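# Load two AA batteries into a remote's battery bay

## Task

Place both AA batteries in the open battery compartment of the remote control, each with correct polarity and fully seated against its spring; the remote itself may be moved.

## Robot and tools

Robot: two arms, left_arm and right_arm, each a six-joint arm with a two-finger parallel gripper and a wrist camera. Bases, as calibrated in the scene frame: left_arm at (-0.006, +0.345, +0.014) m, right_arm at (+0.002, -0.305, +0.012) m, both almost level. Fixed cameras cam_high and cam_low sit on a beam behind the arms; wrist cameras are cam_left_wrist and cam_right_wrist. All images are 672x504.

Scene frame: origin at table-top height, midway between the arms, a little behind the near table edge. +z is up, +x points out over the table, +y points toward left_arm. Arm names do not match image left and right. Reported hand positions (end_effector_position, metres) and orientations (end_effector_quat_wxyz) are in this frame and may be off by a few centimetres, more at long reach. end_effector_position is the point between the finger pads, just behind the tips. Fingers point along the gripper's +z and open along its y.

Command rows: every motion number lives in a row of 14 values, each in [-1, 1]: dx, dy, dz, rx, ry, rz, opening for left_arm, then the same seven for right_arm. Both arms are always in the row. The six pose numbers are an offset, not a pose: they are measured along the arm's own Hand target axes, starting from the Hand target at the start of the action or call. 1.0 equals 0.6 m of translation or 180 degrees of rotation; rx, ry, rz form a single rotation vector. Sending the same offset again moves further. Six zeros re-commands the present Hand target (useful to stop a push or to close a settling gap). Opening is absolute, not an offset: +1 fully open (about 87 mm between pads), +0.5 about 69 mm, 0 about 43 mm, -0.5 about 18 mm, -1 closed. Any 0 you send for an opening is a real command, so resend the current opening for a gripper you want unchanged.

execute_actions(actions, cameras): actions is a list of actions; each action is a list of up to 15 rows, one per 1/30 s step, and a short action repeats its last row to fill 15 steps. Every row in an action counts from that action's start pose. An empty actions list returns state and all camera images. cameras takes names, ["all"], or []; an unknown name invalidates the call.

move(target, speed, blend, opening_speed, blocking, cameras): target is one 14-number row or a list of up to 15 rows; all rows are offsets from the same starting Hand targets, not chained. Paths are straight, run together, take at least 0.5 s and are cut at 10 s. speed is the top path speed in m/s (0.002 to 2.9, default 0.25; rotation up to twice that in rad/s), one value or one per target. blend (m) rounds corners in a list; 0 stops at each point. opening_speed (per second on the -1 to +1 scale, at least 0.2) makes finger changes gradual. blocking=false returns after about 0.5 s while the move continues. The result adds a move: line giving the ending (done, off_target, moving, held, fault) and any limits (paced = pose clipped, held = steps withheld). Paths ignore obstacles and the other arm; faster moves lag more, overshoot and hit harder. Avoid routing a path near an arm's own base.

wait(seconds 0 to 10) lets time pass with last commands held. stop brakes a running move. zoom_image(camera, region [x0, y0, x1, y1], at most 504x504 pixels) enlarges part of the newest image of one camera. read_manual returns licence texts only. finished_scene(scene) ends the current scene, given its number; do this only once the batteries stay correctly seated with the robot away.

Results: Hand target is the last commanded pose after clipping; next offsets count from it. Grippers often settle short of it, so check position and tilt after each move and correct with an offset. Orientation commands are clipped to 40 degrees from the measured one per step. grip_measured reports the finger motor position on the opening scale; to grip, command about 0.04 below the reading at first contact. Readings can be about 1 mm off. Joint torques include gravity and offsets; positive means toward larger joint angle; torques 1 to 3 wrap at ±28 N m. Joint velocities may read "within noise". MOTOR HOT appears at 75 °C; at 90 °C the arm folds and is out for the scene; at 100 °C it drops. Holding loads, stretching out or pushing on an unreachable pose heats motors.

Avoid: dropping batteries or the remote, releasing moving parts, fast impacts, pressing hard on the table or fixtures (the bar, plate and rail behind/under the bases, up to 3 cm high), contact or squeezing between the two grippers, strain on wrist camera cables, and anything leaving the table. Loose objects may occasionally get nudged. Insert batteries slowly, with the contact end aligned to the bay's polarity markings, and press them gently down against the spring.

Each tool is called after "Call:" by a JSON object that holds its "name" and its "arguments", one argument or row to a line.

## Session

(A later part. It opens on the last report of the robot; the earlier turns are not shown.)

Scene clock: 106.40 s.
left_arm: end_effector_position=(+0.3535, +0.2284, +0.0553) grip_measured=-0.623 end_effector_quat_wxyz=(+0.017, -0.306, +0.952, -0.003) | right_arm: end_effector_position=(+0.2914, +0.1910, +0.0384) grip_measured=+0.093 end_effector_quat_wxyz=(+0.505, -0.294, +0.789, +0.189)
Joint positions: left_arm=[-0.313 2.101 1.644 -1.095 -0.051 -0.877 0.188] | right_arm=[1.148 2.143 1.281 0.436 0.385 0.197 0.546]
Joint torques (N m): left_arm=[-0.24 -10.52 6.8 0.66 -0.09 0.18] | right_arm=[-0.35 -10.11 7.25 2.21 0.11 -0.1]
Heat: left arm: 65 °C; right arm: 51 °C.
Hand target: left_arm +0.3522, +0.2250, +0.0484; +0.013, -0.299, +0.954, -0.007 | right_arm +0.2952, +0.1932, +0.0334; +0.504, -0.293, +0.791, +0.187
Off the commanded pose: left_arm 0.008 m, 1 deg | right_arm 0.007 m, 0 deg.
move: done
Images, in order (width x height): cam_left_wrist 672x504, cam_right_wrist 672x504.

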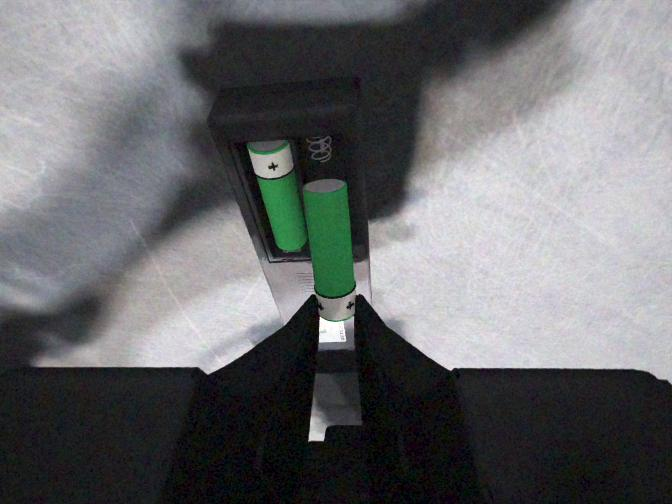

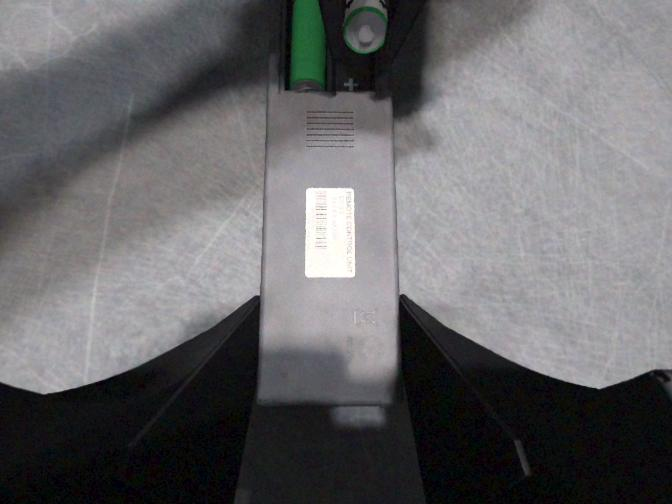

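Call:
{"name": "move", "arguments": {
  "target": [-0.004,0.005,0.03,0,0,0,-0.7,0,0,0,0,0,0,0],
  "speed": 0.05,
  "cameras": ["cam_left_wrist","cam_right_wrist"]
}}

Call:
{"name": "zoom_image", "arguments": {
  "camera": "cam_left_wrist",
  "region": [236, 80, 436, 290]
}}

Call:
{"name": "zoom_image", "arguments": {
  "camera": "cam_right_wrist",
  "region": [240, 0, 420, 120]
}}

Scene clock: 107.83 s.
left_arm: end_effector_position=(+0.3513, +0.2294, +0.0394) grip_measured=-0.623 end_effector_quat_wxyz=(+0.013, -0.303, +0.953, -0.004) | right_arm: end_effector_position=(+0.2914, +0.1910, +0.0384) grip_measured=+0.093 end_effector_quat_wxyz=(+0.505, -0.294, +0.789, +0.189)
Joint positions: left_arm=[-0.308 2.114 1.599 -1.043 -0.046 -0.867 0.188] | right_arm=[1.148 2.143 1.281 0.436 0.385 0.197 0.546]
Joint torques (N m): left_arm=[0.29 -10.21 6.58 0.77 -0.14 0.21] | right_arm=[-0.35 -10.1 7.25 2.21 0.11 -0.1]
Heat: left arm: 64 °C; right arm: 51 °C.
Hand target: left_arm +0.3530, +0.2288, +0.0304; +0.013, -0.299, +0.954, -0.007 | right_arm +0.2952, +0.1932, +0.0334; +0.504, -0.293, +0.791, +0.187
Off the commanded pose: left_arm 0.009 m, 1 deg | right_arm 0.007 m, 0 deg.
move: done
Images, in order (width x height): cam_left_wrist 672x504, cam_right_wrist 672x504.

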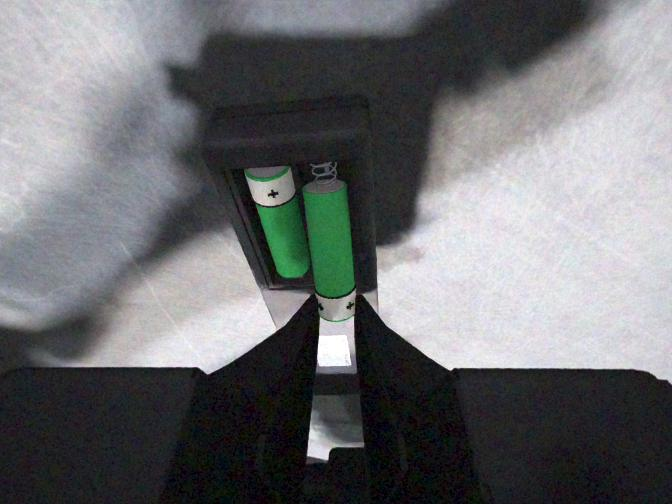

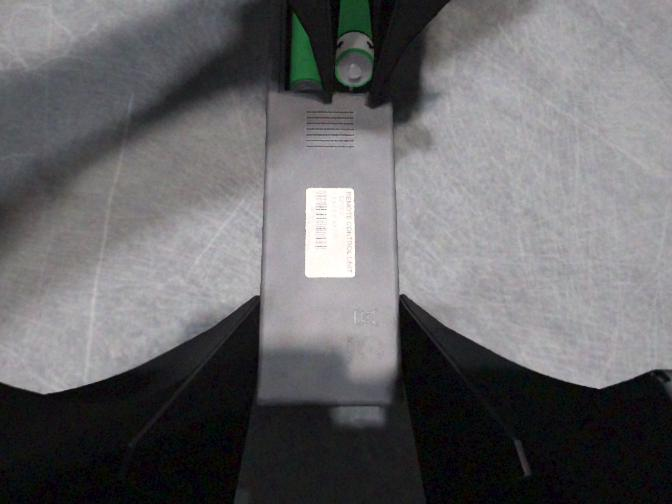

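Scaled by 2.400 from the camera's 672x504 image, which has a finer 960x720 frame.

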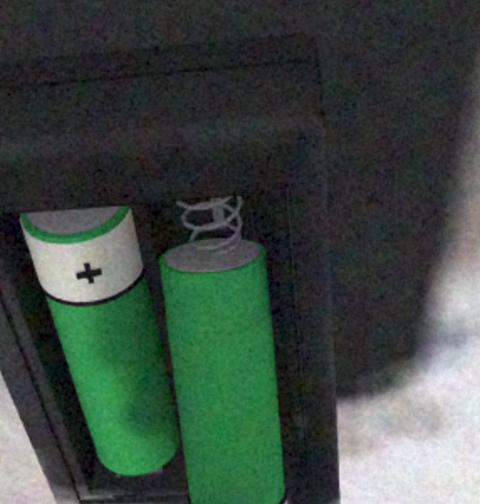

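Scaled by 2.800 from the camera's 672x504 image, which has a finer 960x720 frame.

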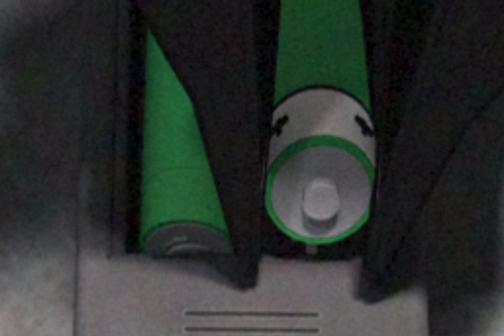

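Call:
{"name": "move", "arguments": {
  "target": [-0.05,0.0,0.012,0,0,0,-0.7,0,0,0,0,0,0,0],
  "speed": 0.06,
  "cameras": ["cam_left_wrist","cam_right_wrist"]
}}

Call:
{"name": "zoom_image", "arguments": {
  "camera": "cam_left_wrist",
  "region": [236, 80, 436, 290]
}}

Call:
{"name": "zoom_image", "arguments": {
  "camera": "cam_right_wrist",
  "region": [240, 0, 420, 120]
}}

Scene clock: 109.07 s.
left_arm: end_effector_position=(+0.3571, +0.2350, +0.0317) grip_measured=-0.624 end_effector_quat_wxyz=(-0.019, -0.298, +0.954, -0.017) | right_arm: end_effector_position=(+0.2932, +0.1928, +0.0386) grip_measured=+0.093 end_effector_quat_wxyz=(+0.508, -0.293, +0.787, +0.191)
Joint positions: left_arm=[-0.267 2.181 1.664 -1.081 0.01 -0.817 0.188] | right_arm=[1.146 2.15 1.286 0.446 0.383 0.195 0.546]
Joint torques (N m): left_arm=[1.37 -9.4 10.86 0.82 -0.64 0.22] | right_arm=[-0.17 -10.84 6.89 2.09 0.12 -0.08]
Heat: left arm: 64 °C; right arm: 51 °C.
Hand target: left_arm +0.3778, +0.2459, +0.0238; +0.013, -0.299, +0.954, -0.007 | right_arm +0.2953, +0.1932, +0.0334; +0.504, -0.293, +0.791, +0.187
Off the commanded pose: left_arm 0.025 m, 4 deg | right_arm 0.006 m, 1 deg.
move: off_target (left_arm)
Images, in order (width x height): cam_left_wrist 672x504, cam_right_wrist 672x504.

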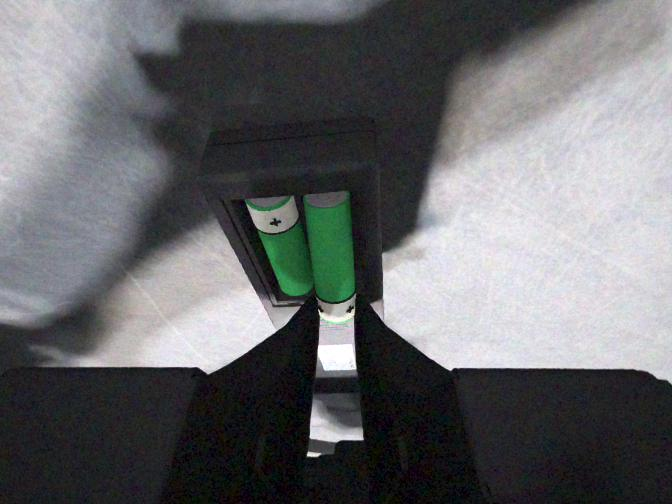

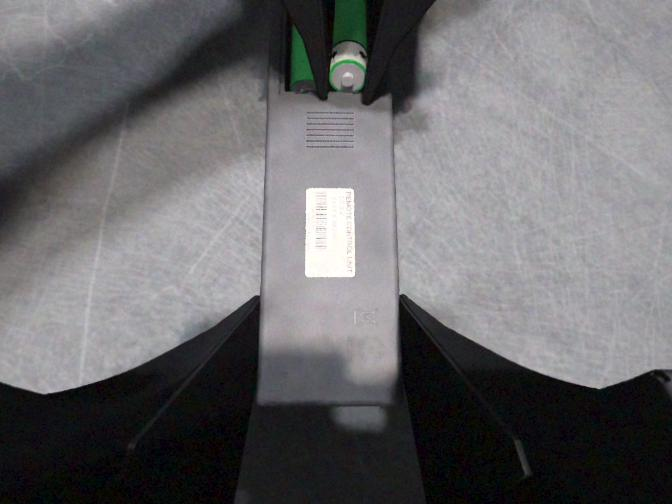

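Scaled by 2.400 from the camera's 672x504 image, which has a finer 960x720 frame.

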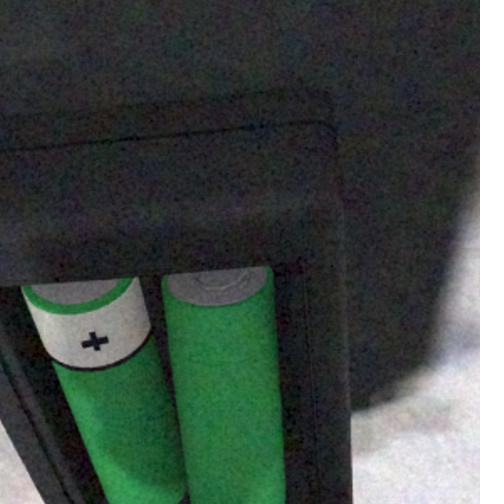

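Scaled by 2.800 from the camera's 672x504 image, which has a finer 960x720 frame.

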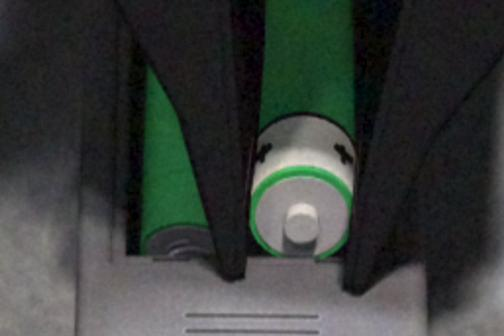

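Call:
{"name": "move", "arguments": {
  "target": [-0.03,-0.003,0.03,0,-0.055,0,-0.7,0,0,0,0,0,0,0],
  "speed": 0.06,
  "cameras": ["cam_left_wrist","cam_right_wrist"]
}}

Call:
{"name": "zoom_image", "arguments": {
  "camera": "cam_left_wrist",
  "region": [236, 80, 436, 290]
}}

Call:
{"name": "zoom_image", "arguments": {
  "camera": "cam_right_wrist",
  "region": [240, 0, 420, 120]
}}

Scene clock: 111.33 s.
left_arm: end_effector_position=(+0.3582, +0.2356, +0.0306) grip_measured=-0.624 end_effector_quat_wxyz=(+0.008, -0.292, +0.956, -0.009) | right_arm: end_effector_position=(+0.2932, +0.1927, +0.0383) grip_measured=+0.093 end_effector_quat_wxyz=(+0.508, -0.293, +0.787, +0.191)
Joint positions: left_arm=[-0.284 2.149 1.617 -1.029 -0.032 -0.821 0.188] | right_arm=[1.146 2.15 1.286 0.447 0.383 0.194 0.546]
Joint torques (N m): left_arm=[0.91 -9.81 5.03 2.19 -1.42 0.09] | right_arm=[-0.18 -10.88 6.89 2.09 0.12 -0.07]
Heat: left arm: 63 °C; right arm: 51 °C.
Hand target: left_arm +0.3941, +0.2547, +0.0062; +0.095, -0.299, +0.949, +0.019 | right_arm +0.2952, +0.1932, +0.0333; +0.504, -0.293, +0.791, +0.187
Off the commanded pose: left_arm 0.047 m, 11 deg | right_arm 0.005 m, 1 deg.
move: off_target (left_arm)
Images, in order (width x height): cam_left_wrist 672x504, cam_right_wrist 672x504.

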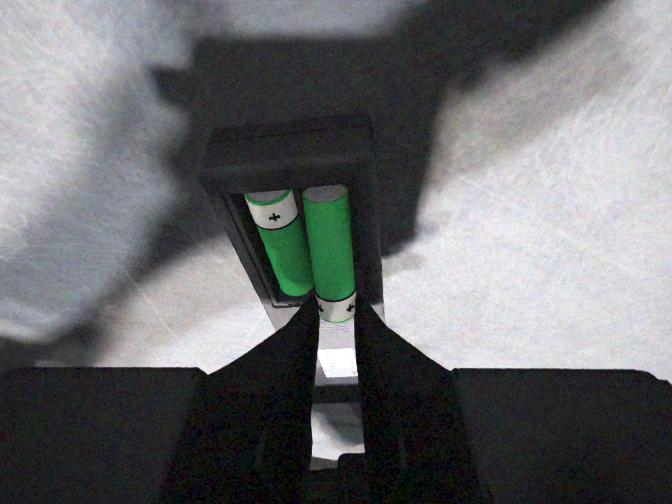

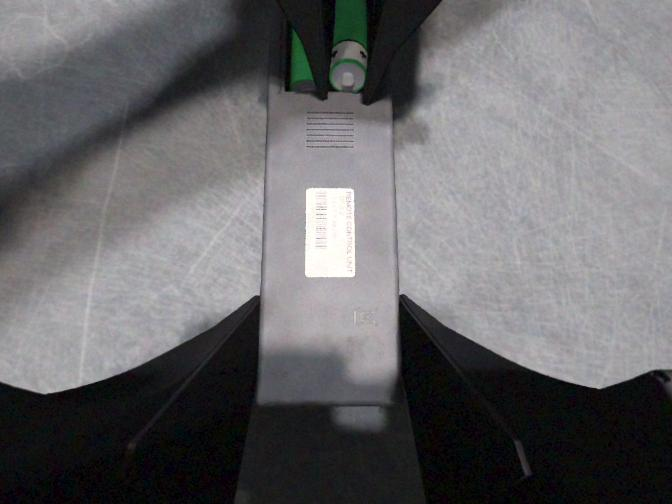

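Scaled by 2.400 from the camera's 672x504 image, which has a finer 960x720 frame.

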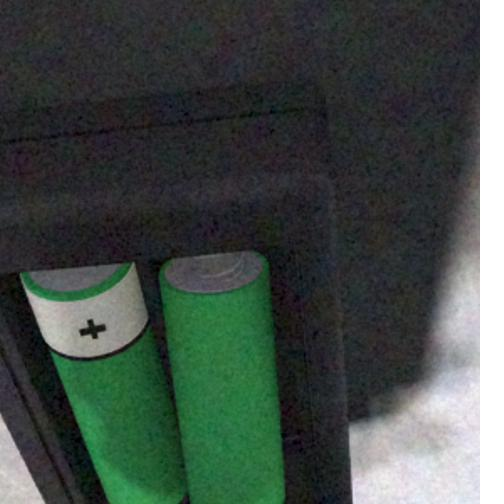

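Scaled by 2.800 from the camera's 672x504 image, which has a finer 960x720 frame.

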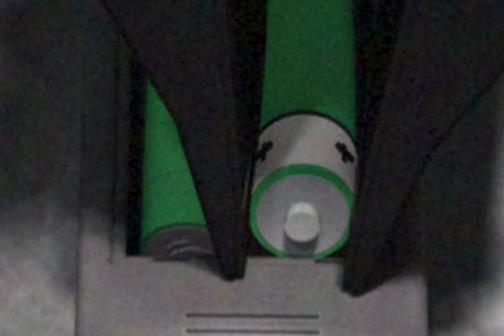

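Call:
{"name": "move", "arguments": {
  "target": [-0.03,-0.003,-0.005,0,-0.03,0,-0.7,0,0,0,0,0,0,0],
  "speed": 0.06,
  "cameras": ["cam_left_wrist","cam_right_wrist"]
}}

Call:
{"name": "zoom_image", "arguments": {
  "camera": "cam_left_wrist",
  "region": [236, 80, 436, 290]
}}

Call:
{"name": "zoom_image", "arguments": {
  "camera": "cam_right_wrist",
  "region": [240, 0, 420, 120]
}}

Scene clock: 113.10 s.
left_arm: end_effector_position=(+0.3636, +0.2367, +0.0315) grip_measured=-0.624 end_effector_quat_wxyz=(+0.028, -0.289, +0.957, +0.002) | right_arm: end_effector_position=(+0.2969, +0.1934, +0.0387) grip_measured=+0.093 end_effector_quat_wxyz=(+0.511, -0.289, +0.786, +0.192)
Joint positions: left_arm=[-0.296 2.143 1.617 -1.011 -0.072 -0.824 0.188] | right_arm=[1.141 2.157 1.29 0.459 0.383 0.194 0.546]
Joint torques (N m): left_arm=[1.65 -11.11 5.39 2.44 -1.65 0.15] | right_arm=[0.28 -11.6 6.54 1.96 0.12 -0.07]
Heat: left arm: 63 °C; right arm: 51 °C.
Hand target: left_arm +0.4091, +0.2630, +0.0126; +0.140, -0.298, +0.944, +0.033 | right_arm +0.2953, +0.1933, +0.0334; +0.504, -0.293, +0.791, +0.187
Off the commanded pose: left_arm 0.056 m, 13 deg | right_arm 0.006 m, 1 deg.
move: off_target (left_arm)
Images, in order (width x height): cam_left_wrist 672x504, cam_right_wrist 672x504.

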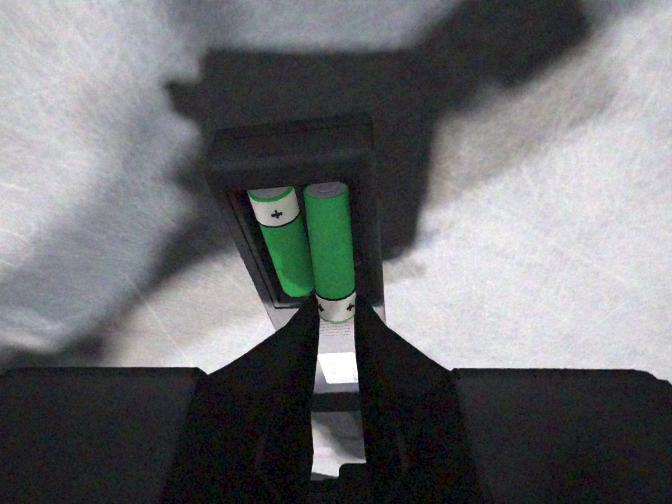

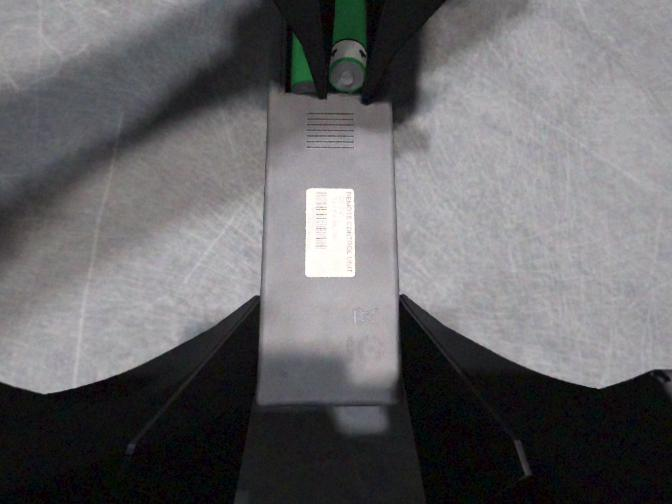

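Scaled by 2.400 from the camera's 672x504 image, which has a finer 960x720 frame.

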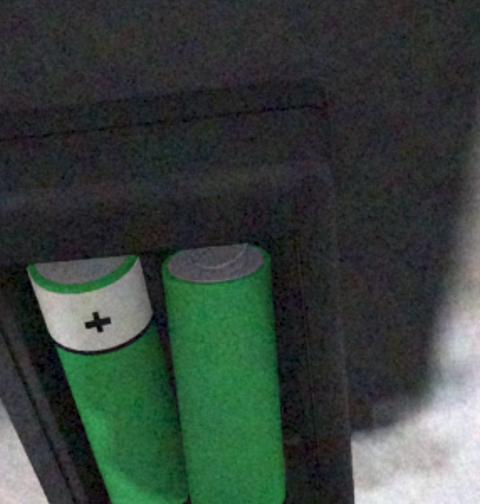

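Scaled by 2.800 from the camera's 672x504 image, which has a finer 960x720 frame.

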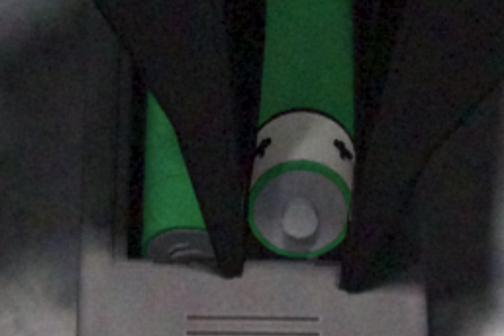

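Call:
{"name": "move", "arguments": {
  "target": [-0.005,0.0,0.06,0,0,0,-0.7,0,0,0,0,0,0,0],
  "speed": 0.06,
  "cameras": ["cam_left_wrist","cam_right_wrist"]
}}

Call:
{"name": "zoom_image", "arguments": {
  "camera": "cam_left_wrist",
  "region": [236, 80, 436, 290]
}}

Call:
{"name": "zoom_image", "arguments": {
  "camera": "cam_right_wrist",
  "region": [240, 0, 420, 120]
}}

Scene clock: 114.57 s.
left_arm: end_effector_position=(+0.3640, +0.2373, +0.0296) grip_measured=-0.624 end_effector_quat_wxyz=(+0.028, -0.286, +0.958, -0.002) | right_arm: end_effector_position=(+0.2970, +0.1934, +0.0387) grip_measured=+0.093 end_effector_quat_wxyz=(+0.511, -0.290, +0.786, +0.191)
Joint positions: left_arm=[-0.291 2.143 1.609 -0.999 -0.063 -0.814 0.188] | right_arm=[1.141 2.157 1.29 0.459 0.383 0.192 0.546]
Joint torques (N m): left_arm=[3.08 -5.03 4.1 3.14 -1.75 0.27] | right_arm=[0.29 -11.6 6.54 1.96 0.11 -0.05]
Heat: left arm: 63 °C; right arm: 51 °C.
Hand target: left_arm +0.4203, +0.2700, -0.0211; +0.140, -0.298, +0.944, +0.033 | right_arm +0.2953, +0.1933, +0.0333; +0.504, -0.293, +0.791, +0.187
Off the commanded pose: left_arm 0.082 m, 14 deg | right_arm 0.006 m, 1 deg.
move: off_target (left_arm)
Images, in order (width x height): cam_left_wrist 672x504, cam_right_wrist 672x504.

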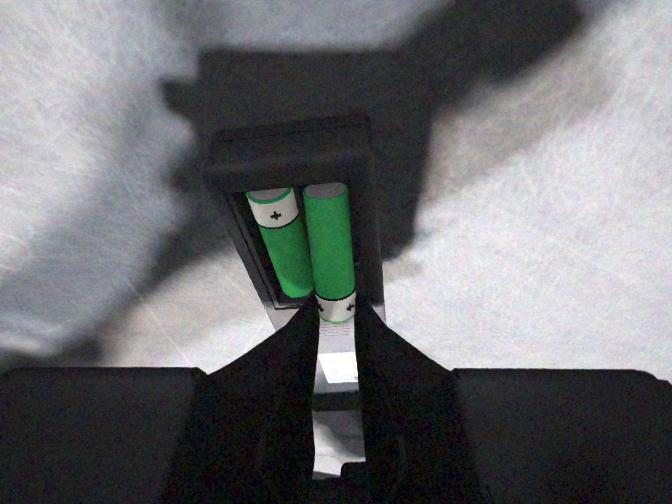

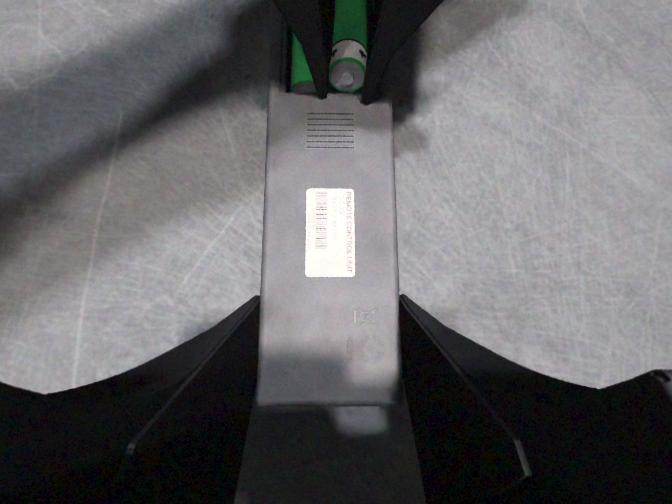

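Scaled by 2.400 from the camera's 672x504 image, which has a finer 960x720 frame.

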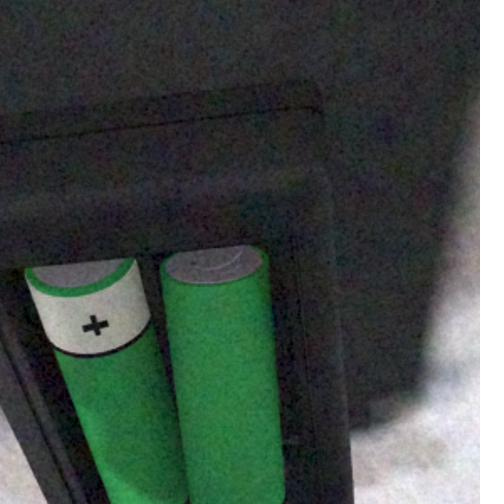

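Scaled by 2.800 from the camera's 672x504 image, which has a finer 960x720 frame.

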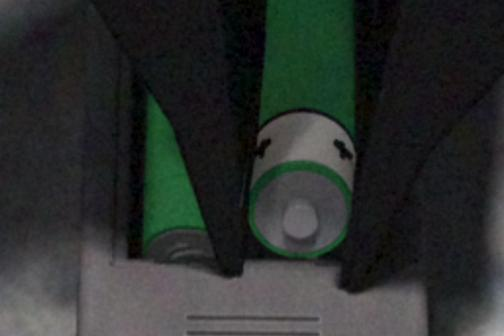

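Call:
{"name": "move", "arguments": {
  "target": [
    [0.035,0.0,-0.04,0,0.04,0,-0.7,0,0,0,0,0,0,0],
    [0.035,0.0,-0.04,0,0.04,0,-0.5,0,0,0,0,0,0,0]
  ],
  "speed": 0.06,
  "cameras": ["cam_left_wrist","cam_right_wrist"]
}}

Call:
{"name": "zoom_image", "arguments": {
  "camera": "cam_left_wrist",
  "region": [236, 80, 436, 290]
}}

Call:
{"name": "zoom_image", "arguments": {
  "camera": "cam_right_wrist",
  "region": [240, 0, 420, 120]
}}

Scene clock: 116.60 s.
left_arm: end_effector_position=(+0.3645, +0.2368, +0.0303) grip_measured=-0.500 end_effector_quat_wxyz=(+0.023, -0.289, +0.957, -0.013) | right_arm: end_effector_position=(+0.2970, +0.1934, +0.0387) grip_measured=+0.093 end_effector_quat_wxyz=(+0.511, -0.290, +0.786, +0.191)
Joint positions: left_arm=[-0.281 2.143 1.609 -0.997 -0.039 -0.811 0.25] | right_arm=[1.141 2.157 1.29 0.459 0.383 0.192 0.546]
Joint torques (N m): left_arm=[1.68 -5.76 6.8 2.09 -1.15 0.1] | right_arm=[0.29 -11.6 6.53 1.95 0.11 -0.04]
Heat: left arm: 62 °C; right arm: 51 °C.
Hand target: left_arm +0.3980, +0.2549, -0.0039; +0.080, -0.299, +0.951, +0.014 | right_arm +0.2953, +0.1933, +0.0333; +0.504, -0.293, +0.791, +0.187
Off the commanded pose: left_arm 0.051 m, 7 deg | right_arm 0.006 m, 1 deg.
move: off_target (left_arm); target 2's new opening was sent with left_arm's hand 0.052 m and 7 deg from that target
Images, in order (width x height): cam_left_wrist 672x504, cam_right_wrist 672x504.

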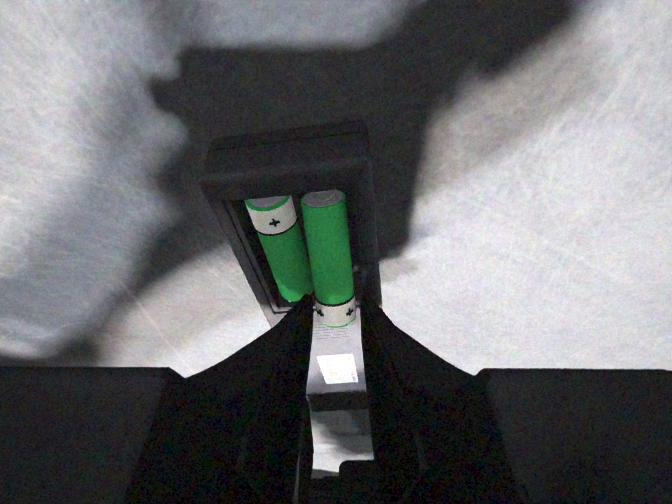

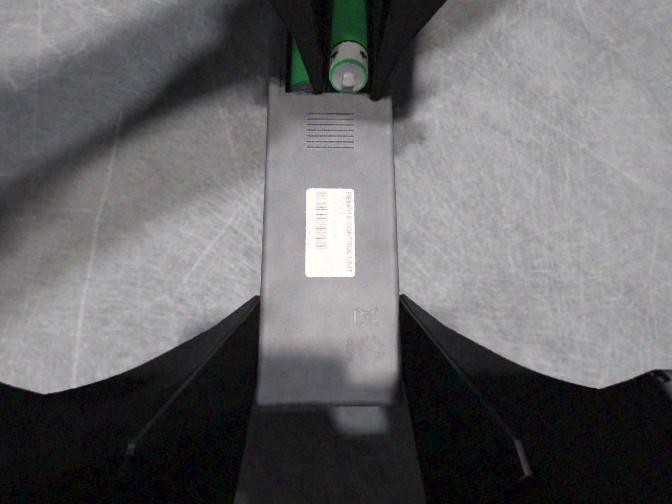

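Scaled by 2.400 from the camera's 672x504 image, which has a finer 960x720 frame.

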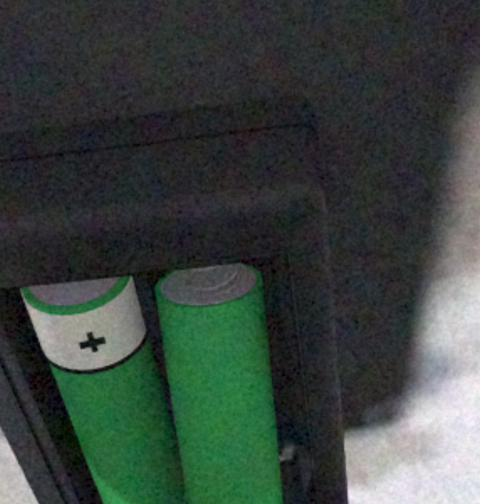

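Scaled by 2.800 from the camera's 672x504 image, which has a finer 960x720 frame.

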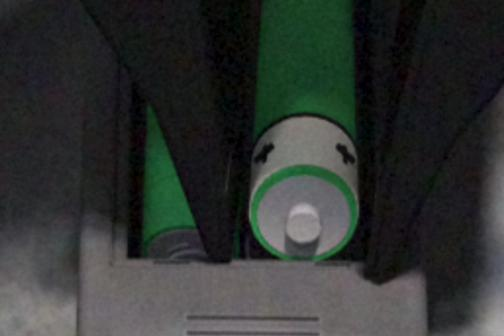

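Call:
{"name": "move", "arguments": {
  "target": [
    [0.05,0.0,-0.06,0,0.04,0,-0.4,0,0,0,0,0,0,0],
    [0.06,0.0,-0.12,0,0.045,0,-0.8,0,0,0,0,0,0,0]
  ],
  "speed": 0.06,
  "cameras": ["cam_left_wrist","cam_right_wrist"]
}}

Call:
{"name": "zoom_image", "arguments": {
  "camera": "cam_left_wrist",
  "region": [236, 80, 436, 290]
}}

Call:
{"name": "zoom_image", "arguments": {
  "camera": "cam_right_wrist",
  "region": [240, 0, 420, 120]
}}

Scene clock: 120.03 s.
left_arm: end_effector_position=(+0.3519, +0.2340, +0.0448) grip_measured=-0.800 end_effector_quat_wxyz=(-0.006, -0.299, +0.954, +0.002) | right_arm: end_effector_position=(+0.2969, +0.1932, +0.0385) grip_measured=+0.093 end_effector_quat_wxyz=(+0.511, -0.290, +0.786, +0.191)
Joint positions: left_arm=[-0.294 2.145 1.665 -1.115 -0.037 -0.847 0.1] | right_arm=[1.141 2.157 1.29 0.458 0.383 0.192 0.546]
Joint torques (N m): left_arm=[-0.79 -14.46 11.17 0.14 -0.21 -0.04] | right_arm=[0.28 -11.59 6.53 1.97 0.12 -0.04]
Heat: left arm: 61 °C; right arm: 50 °C.
Hand target: left_arm +0.3585, +0.2290, +0.0614; +0.013, -0.299, +0.954, -0.007 | right_arm +0.2953, +0.1933, +0.0333; +0.504, -0.293, +0.791, +0.187
Off the commanded pose: left_arm 0.018 m, 2 deg | right_arm 0.005 m, 1 deg.
move: off_target (left_arm); target 2's new opening was sent with left_arm's hand 0.018 m and 2 deg from that target
Images, in order (width x height): cam_left_wrist 672x504, cam_right_wrist 672x504.

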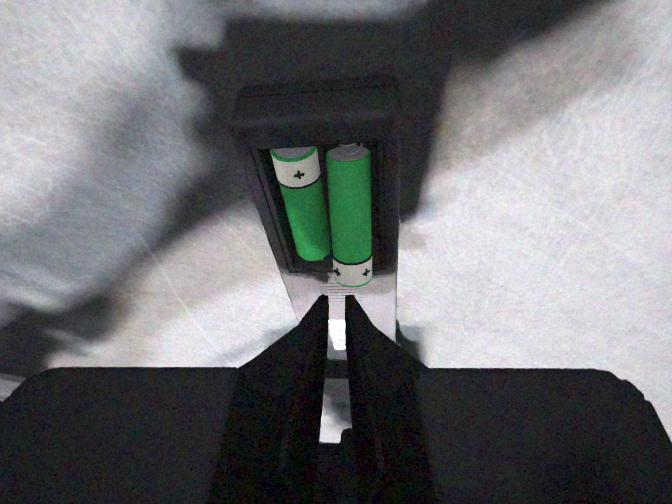

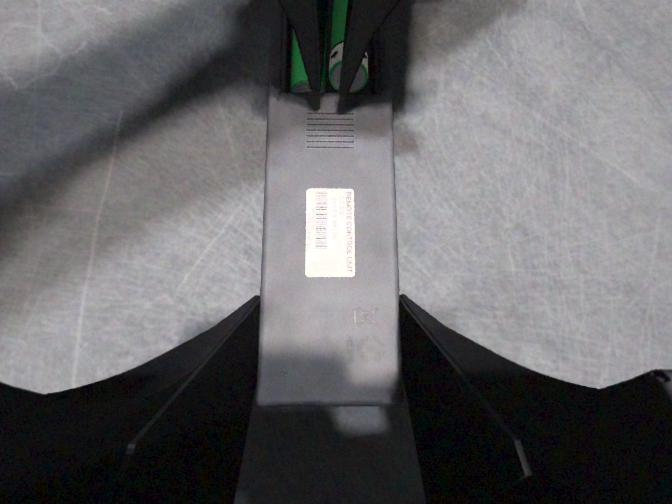

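Scaled by 2.400 from the camera's 672x504 image, which has a finer 960x720 frame.

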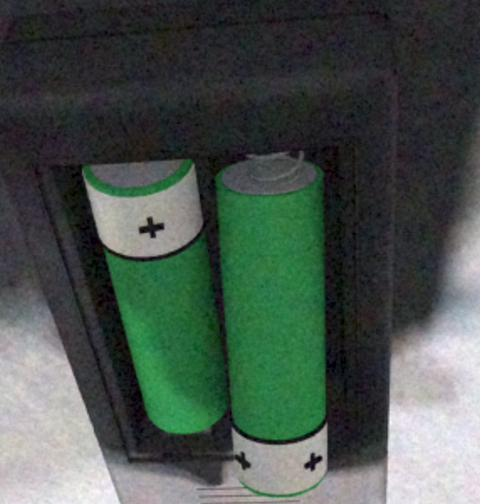

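Scaled by 2.800 from the camera's 672x504 image, which has a finer 960x720 frame.

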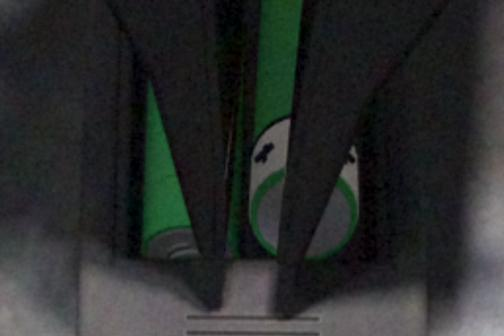

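Call:
{"name": "move", "arguments": {
  "target": [0.008,0.002,0.035,0,0,0,-0.8,0,0,0,0,0,0,0],
  "speed": 0.05,
  "cameras": ["cam_left_wrist"]
}}

Call:
{"name": "zoom_image", "arguments": {
  "camera": "cam_left_wrist",
  "region": [236, 120, 436, 330]
}}

Scene clock: 122.70 s.
left_arm: end_effector_position=(+0.3510, +0.2315, +0.0377) grip_measured=-0.800 end_effector_quat_wxyz=(-0.003, -0.299, +0.954, +0.001) | right_arm: end_effector_position=(+0.2969, +0.1932, +0.0385) grip_measured=+0.093 end_effector_quat_wxyz=(+0.511, -0.290, +0.786, +0.191)
Joint positions: left_arm=[-0.3 2.145 1.636 -1.081 -0.037 -0.851 0.1] | right_arm=[1.141 2.157 1.29 0.458 0.383 0.192 0.546]
Joint torques (N m): left_arm=[-0.72 -13.74 6.45 0.69 -0.22 -0.05] | right_arm=[0.29 -11.58 6.53 1.97 0.11 -0.05]
Heat: left arm: 61 °C; right arm: 50 °C.
Hand target: left_arm +0.3544, +0.2272, +0.0402; +0.013, -0.299, +0.954, -0.007 | right_arm +0.2953, +0.1933, +0.0333; +0.504, -0.293, +0.791, +0.187
Off the commanded pose: left_arm 0.006 m, 2 deg | right_arm 0.005 m, 1 deg.
move: done
Images, in order (width x height): cam_left_wrist 672x504.

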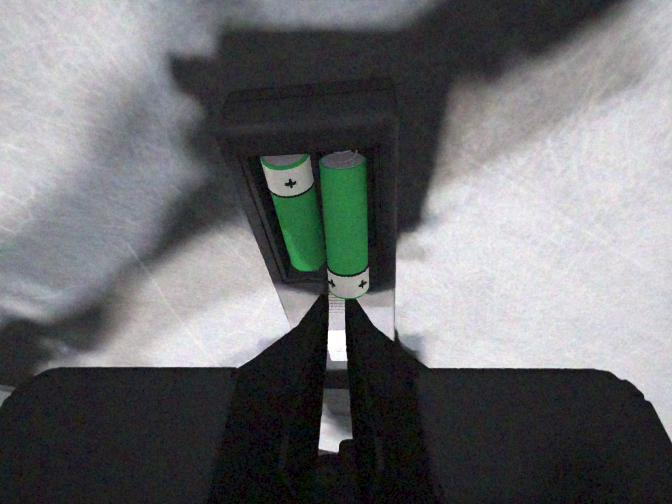

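Scaled by 2.400 from the camera's 672x504 image, which has a finer 960x720 frame.

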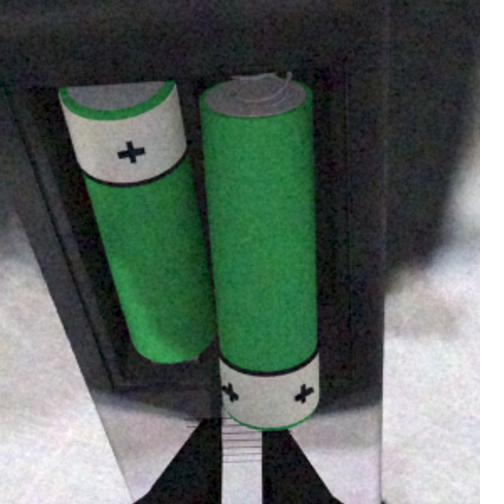

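Call:
{"name": "move", "arguments": {
  "target": [
    [0.003,-0.004,0.02,0,0,0,-0.8,0,0,0,0,0,0,0]
  ],
  "speed": 0.05,
  "cameras": ["cam_left_wrist"]
}}

Call:
{"name": "zoom_image", "arguments": {
  "camera": "cam_left_wrist",
  "region": [236, 120, 436, 330]
}}

Scene clock: 124.10 s.
left_arm: end_effector_position=(+0.3502, +0.2267, +0.0326) grip_measured=-0.800 end_effector_quat_wxyz=(-0.001, -0.297, +0.955, -0.003) | right_arm: end_effector_position=(+0.2969, +0.1932, +0.0385) grip_measured=+0.093 end_effector_quat_wxyz=(+0.511, -0.290, +0.786, +0.191)
Joint positions: left_arm=[-0.31 2.145 1.615 -1.052 -0.033 -0.857 0.1] | right_arm=[1.141 2.157 1.29 0.458 0.383 0.192 0.546]
Joint torques (N m): left_arm=[-0.36 -12.07 6.2 0.84 -0.27 -0.05] | right_arm=[0.28 -11.58 6.53 1.97 0.11 -0.04]
Heat: left arm: 60 °C; right arm: 50 °C.
Hand target: left_arm +0.3547, +0.2240, +0.0283; +0.013, -0.299, +0.954, -0.007 | right_arm +0.2953, +0.1933, +0.0333; +0.504, -0.293, +0.791, +0.187
Off the commanded pose: left_arm 0.007 m, 2 deg | right_arm 0.005 m, 1 deg.
move: done
Images, in order (width x height): cam_left_wrist 672x504.

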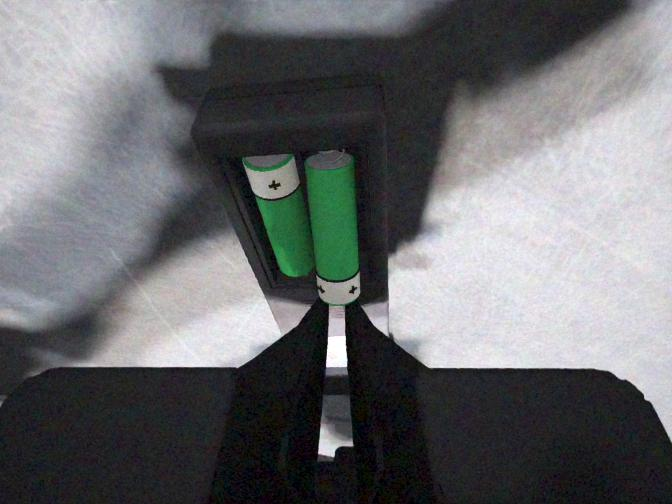

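Scaled by 2.400 from the camera's 672x504 image, which has a finer 960x720 frame.

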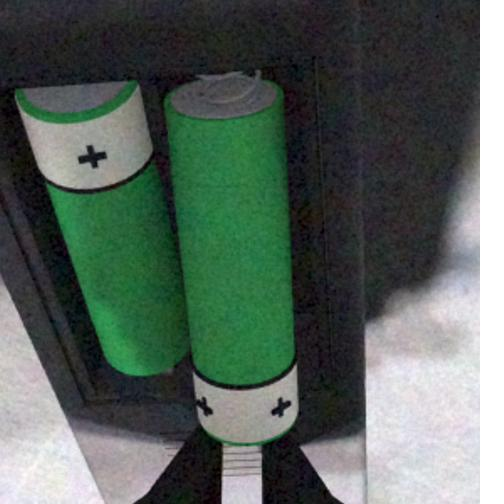

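Call:
{"name": "move", "arguments": {
  "target": [
    [-0.008,0.0,0.1,0,0,0,-0.8,0,0,0,0,0,0,0]
  ],
  "speed": 0.06,
  "cameras": ["cam_left_wrist","cam_right_wrist"]
}}

Call:
{"name": "zoom_image", "arguments": {
  "camera": "cam_left_wrist",
  "region": [236, 120, 436, 330]
}}

Call:
{"name": "zoom_image", "arguments": {
  "camera": "cam_right_wrist",
  "region": [240, 0, 420, 120]
}}

Scene clock: 125.63 s.
left_arm: end_effector_position=(+0.3501, +0.2268, +0.0284) grip_measured=-0.800 end_effector_quat_wxyz=(+0.005, -0.300, +0.954, -0.022) | right_arm: end_effector_position=(+0.2969, +0.1932, +0.0385) grip_measured=+0.093 end_effector_quat_wxyz=(+0.511, -0.290, +0.786, +0.191)
Joint positions: left_arm=[-0.297 2.121 1.559 -0.991 -0.005 -0.849 0.1] | right_arm=[1.141 2.157 1.29 0.458 0.383 0.192 0.546]
Joint torques (N m): left_arm=[-0.24 -1.73 0.95 2.23 -0.51 0.07] | right_arm=[0.29 -11.59 6.53 1.96 0.12 -0.04]
Heat: left arm: 60 °C; right arm: 50 °C.
Hand target: left_arm +0.3604, +0.2265, -0.0315; +0.013, -0.299, +0.954, -0.007 | right_arm +0.2953, +0.1933, +0.0333; +0.504, -0.293, +0.791, +0.187
Off the commanded pose: left_arm 0.061 m, 2 deg | right_arm 0.005 m, 1 deg.
move: off_target (left_arm)
Images, in order (width x height): cam_left_wrist 672x504, cam_right_wrist 672x504.

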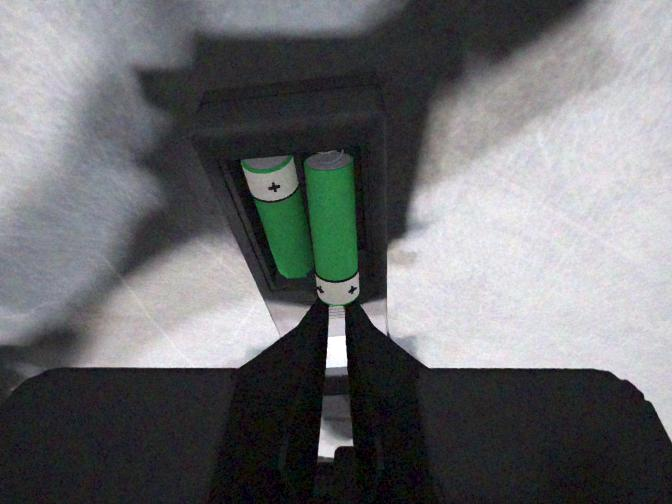

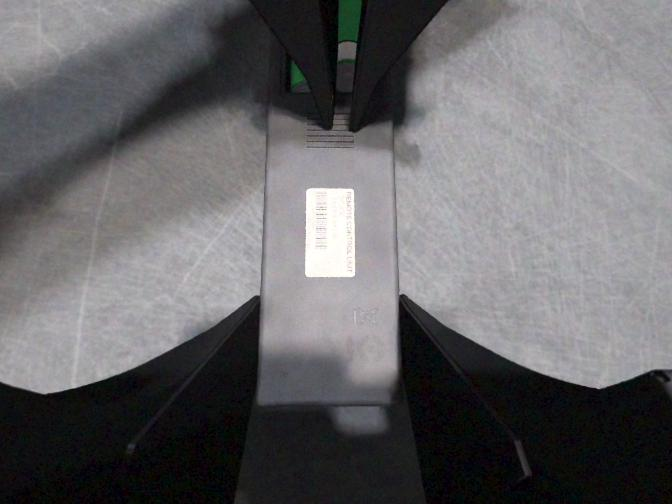

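Scaled by 2.400 from the camera's 672x504 image, which has a finer 960x720 frame.

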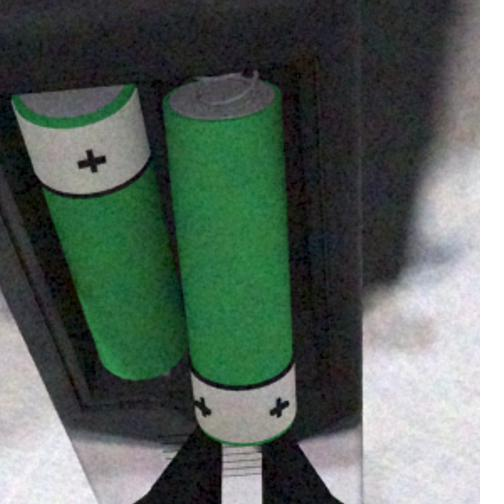

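Scaled by 2.800 from the camera's 672x504 image, which has a finer 960x720 frame.

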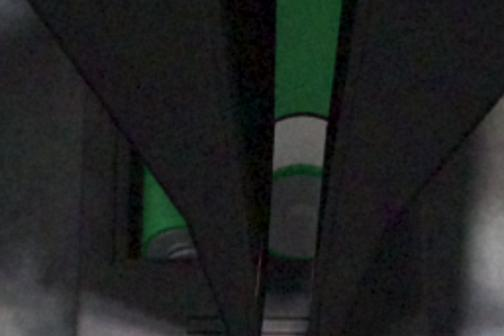

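Call:
{"name": "move", "arguments": {
  "target": [
    [0,0.0,-0.115,0,0,0,-0.8,0,0,0,0,0,0,0],
    [-0.025,0.0,-0.115,0,0,0,-0.8,0,0,0,0,0,0,0]
  ],
  "speed": 0.08,
  "cameras": ["cam_left_wrist","cam_right_wrist"]
}}

Call:
{"name": "zoom_image", "arguments": {
  "camera": "cam_left_wrist",
  "region": [236, 120, 436, 330]
}}

Call:
{"name": "zoom_image", "arguments": {
  "camera": "cam_right_wrist",
  "region": [240, 0, 420, 120]
}}

Scene clock: 128.00 s.
left_arm: end_effector_position=(+0.3568, +0.2311, +0.0390) grip_measured=-0.800 end_effector_quat_wxyz=(-0.005, -0.300, +0.954, -0.009) | right_arm: end_effector_position=(+0.2969, +0.1932, +0.0385) grip_measured=+0.093 end_effector_quat_wxyz=(+0.511, -0.290, +0.786, +0.191)
Joint positions: left_arm=[-0.289 2.159 1.663 -1.086 -0.018 -0.842 0.1] | right_arm=[1.141 2.157 1.29 0.458 0.383 0.192 0.546]
Joint torques (N m): left_arm=[0.8 -10.06 11.36 0.53 -0.39 0.21] | right_arm=[0.29 -11.58 6.53 1.97 0.11 -0.04]
Heat: left arm: 59 °C; right arm: 50 °C.
Hand target: left_arm +0.3707, +0.2355, +0.0376; +0.013, -0.299, +0.954, -0.007 | right_arm +0.2952, +0.1933, +0.0333; +0.504, -0.293, +0.791, +0.187
Off the commanded pose: left_arm 0.015 m, 2 deg | right_arm 0.005 m, 1 deg.
move: off_target (left_arm)
Images, in order (width x height): cam_left_wrist 672x504, cam_right_wrist 672x504.

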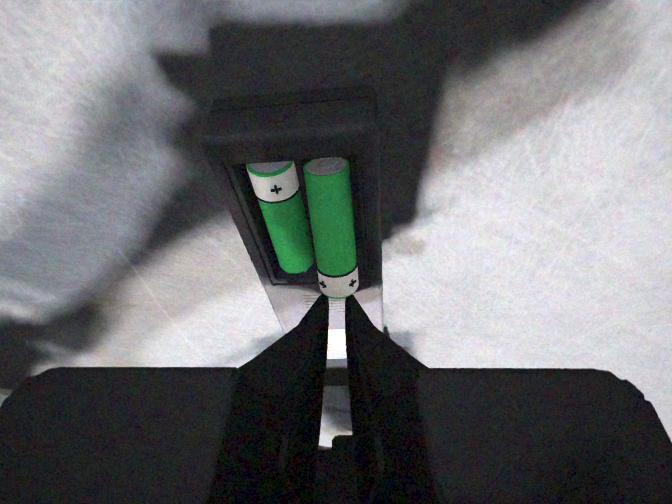

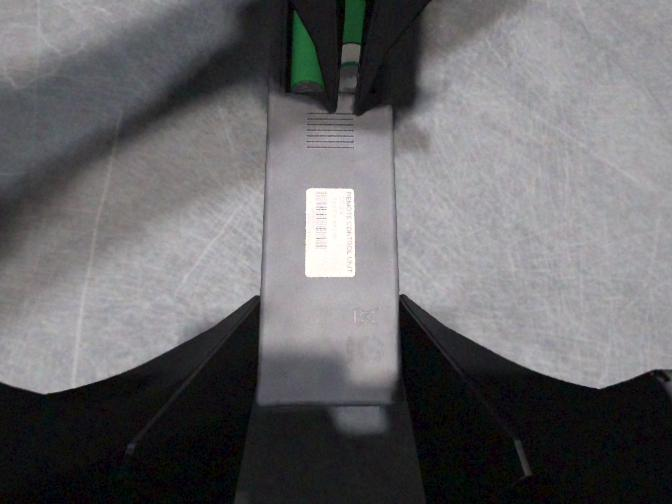

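Scaled by 2.400 from the camera's 672x504 image, which has a finer 960x720 frame.

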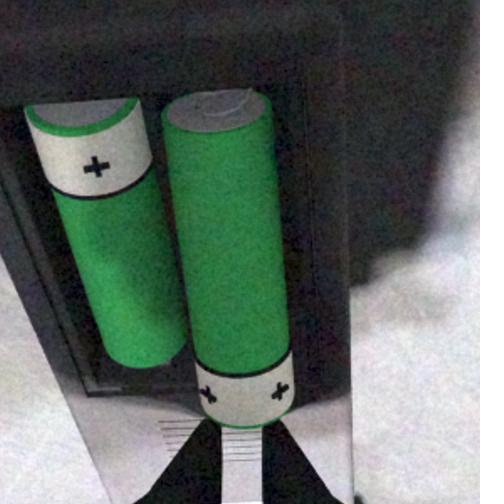

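Scaled by 2.800 from the camera's 672x504 image, which has a finer 960x720 frame.

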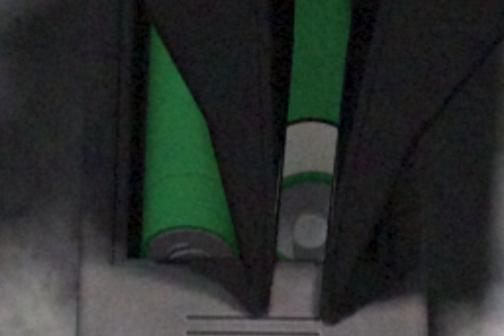

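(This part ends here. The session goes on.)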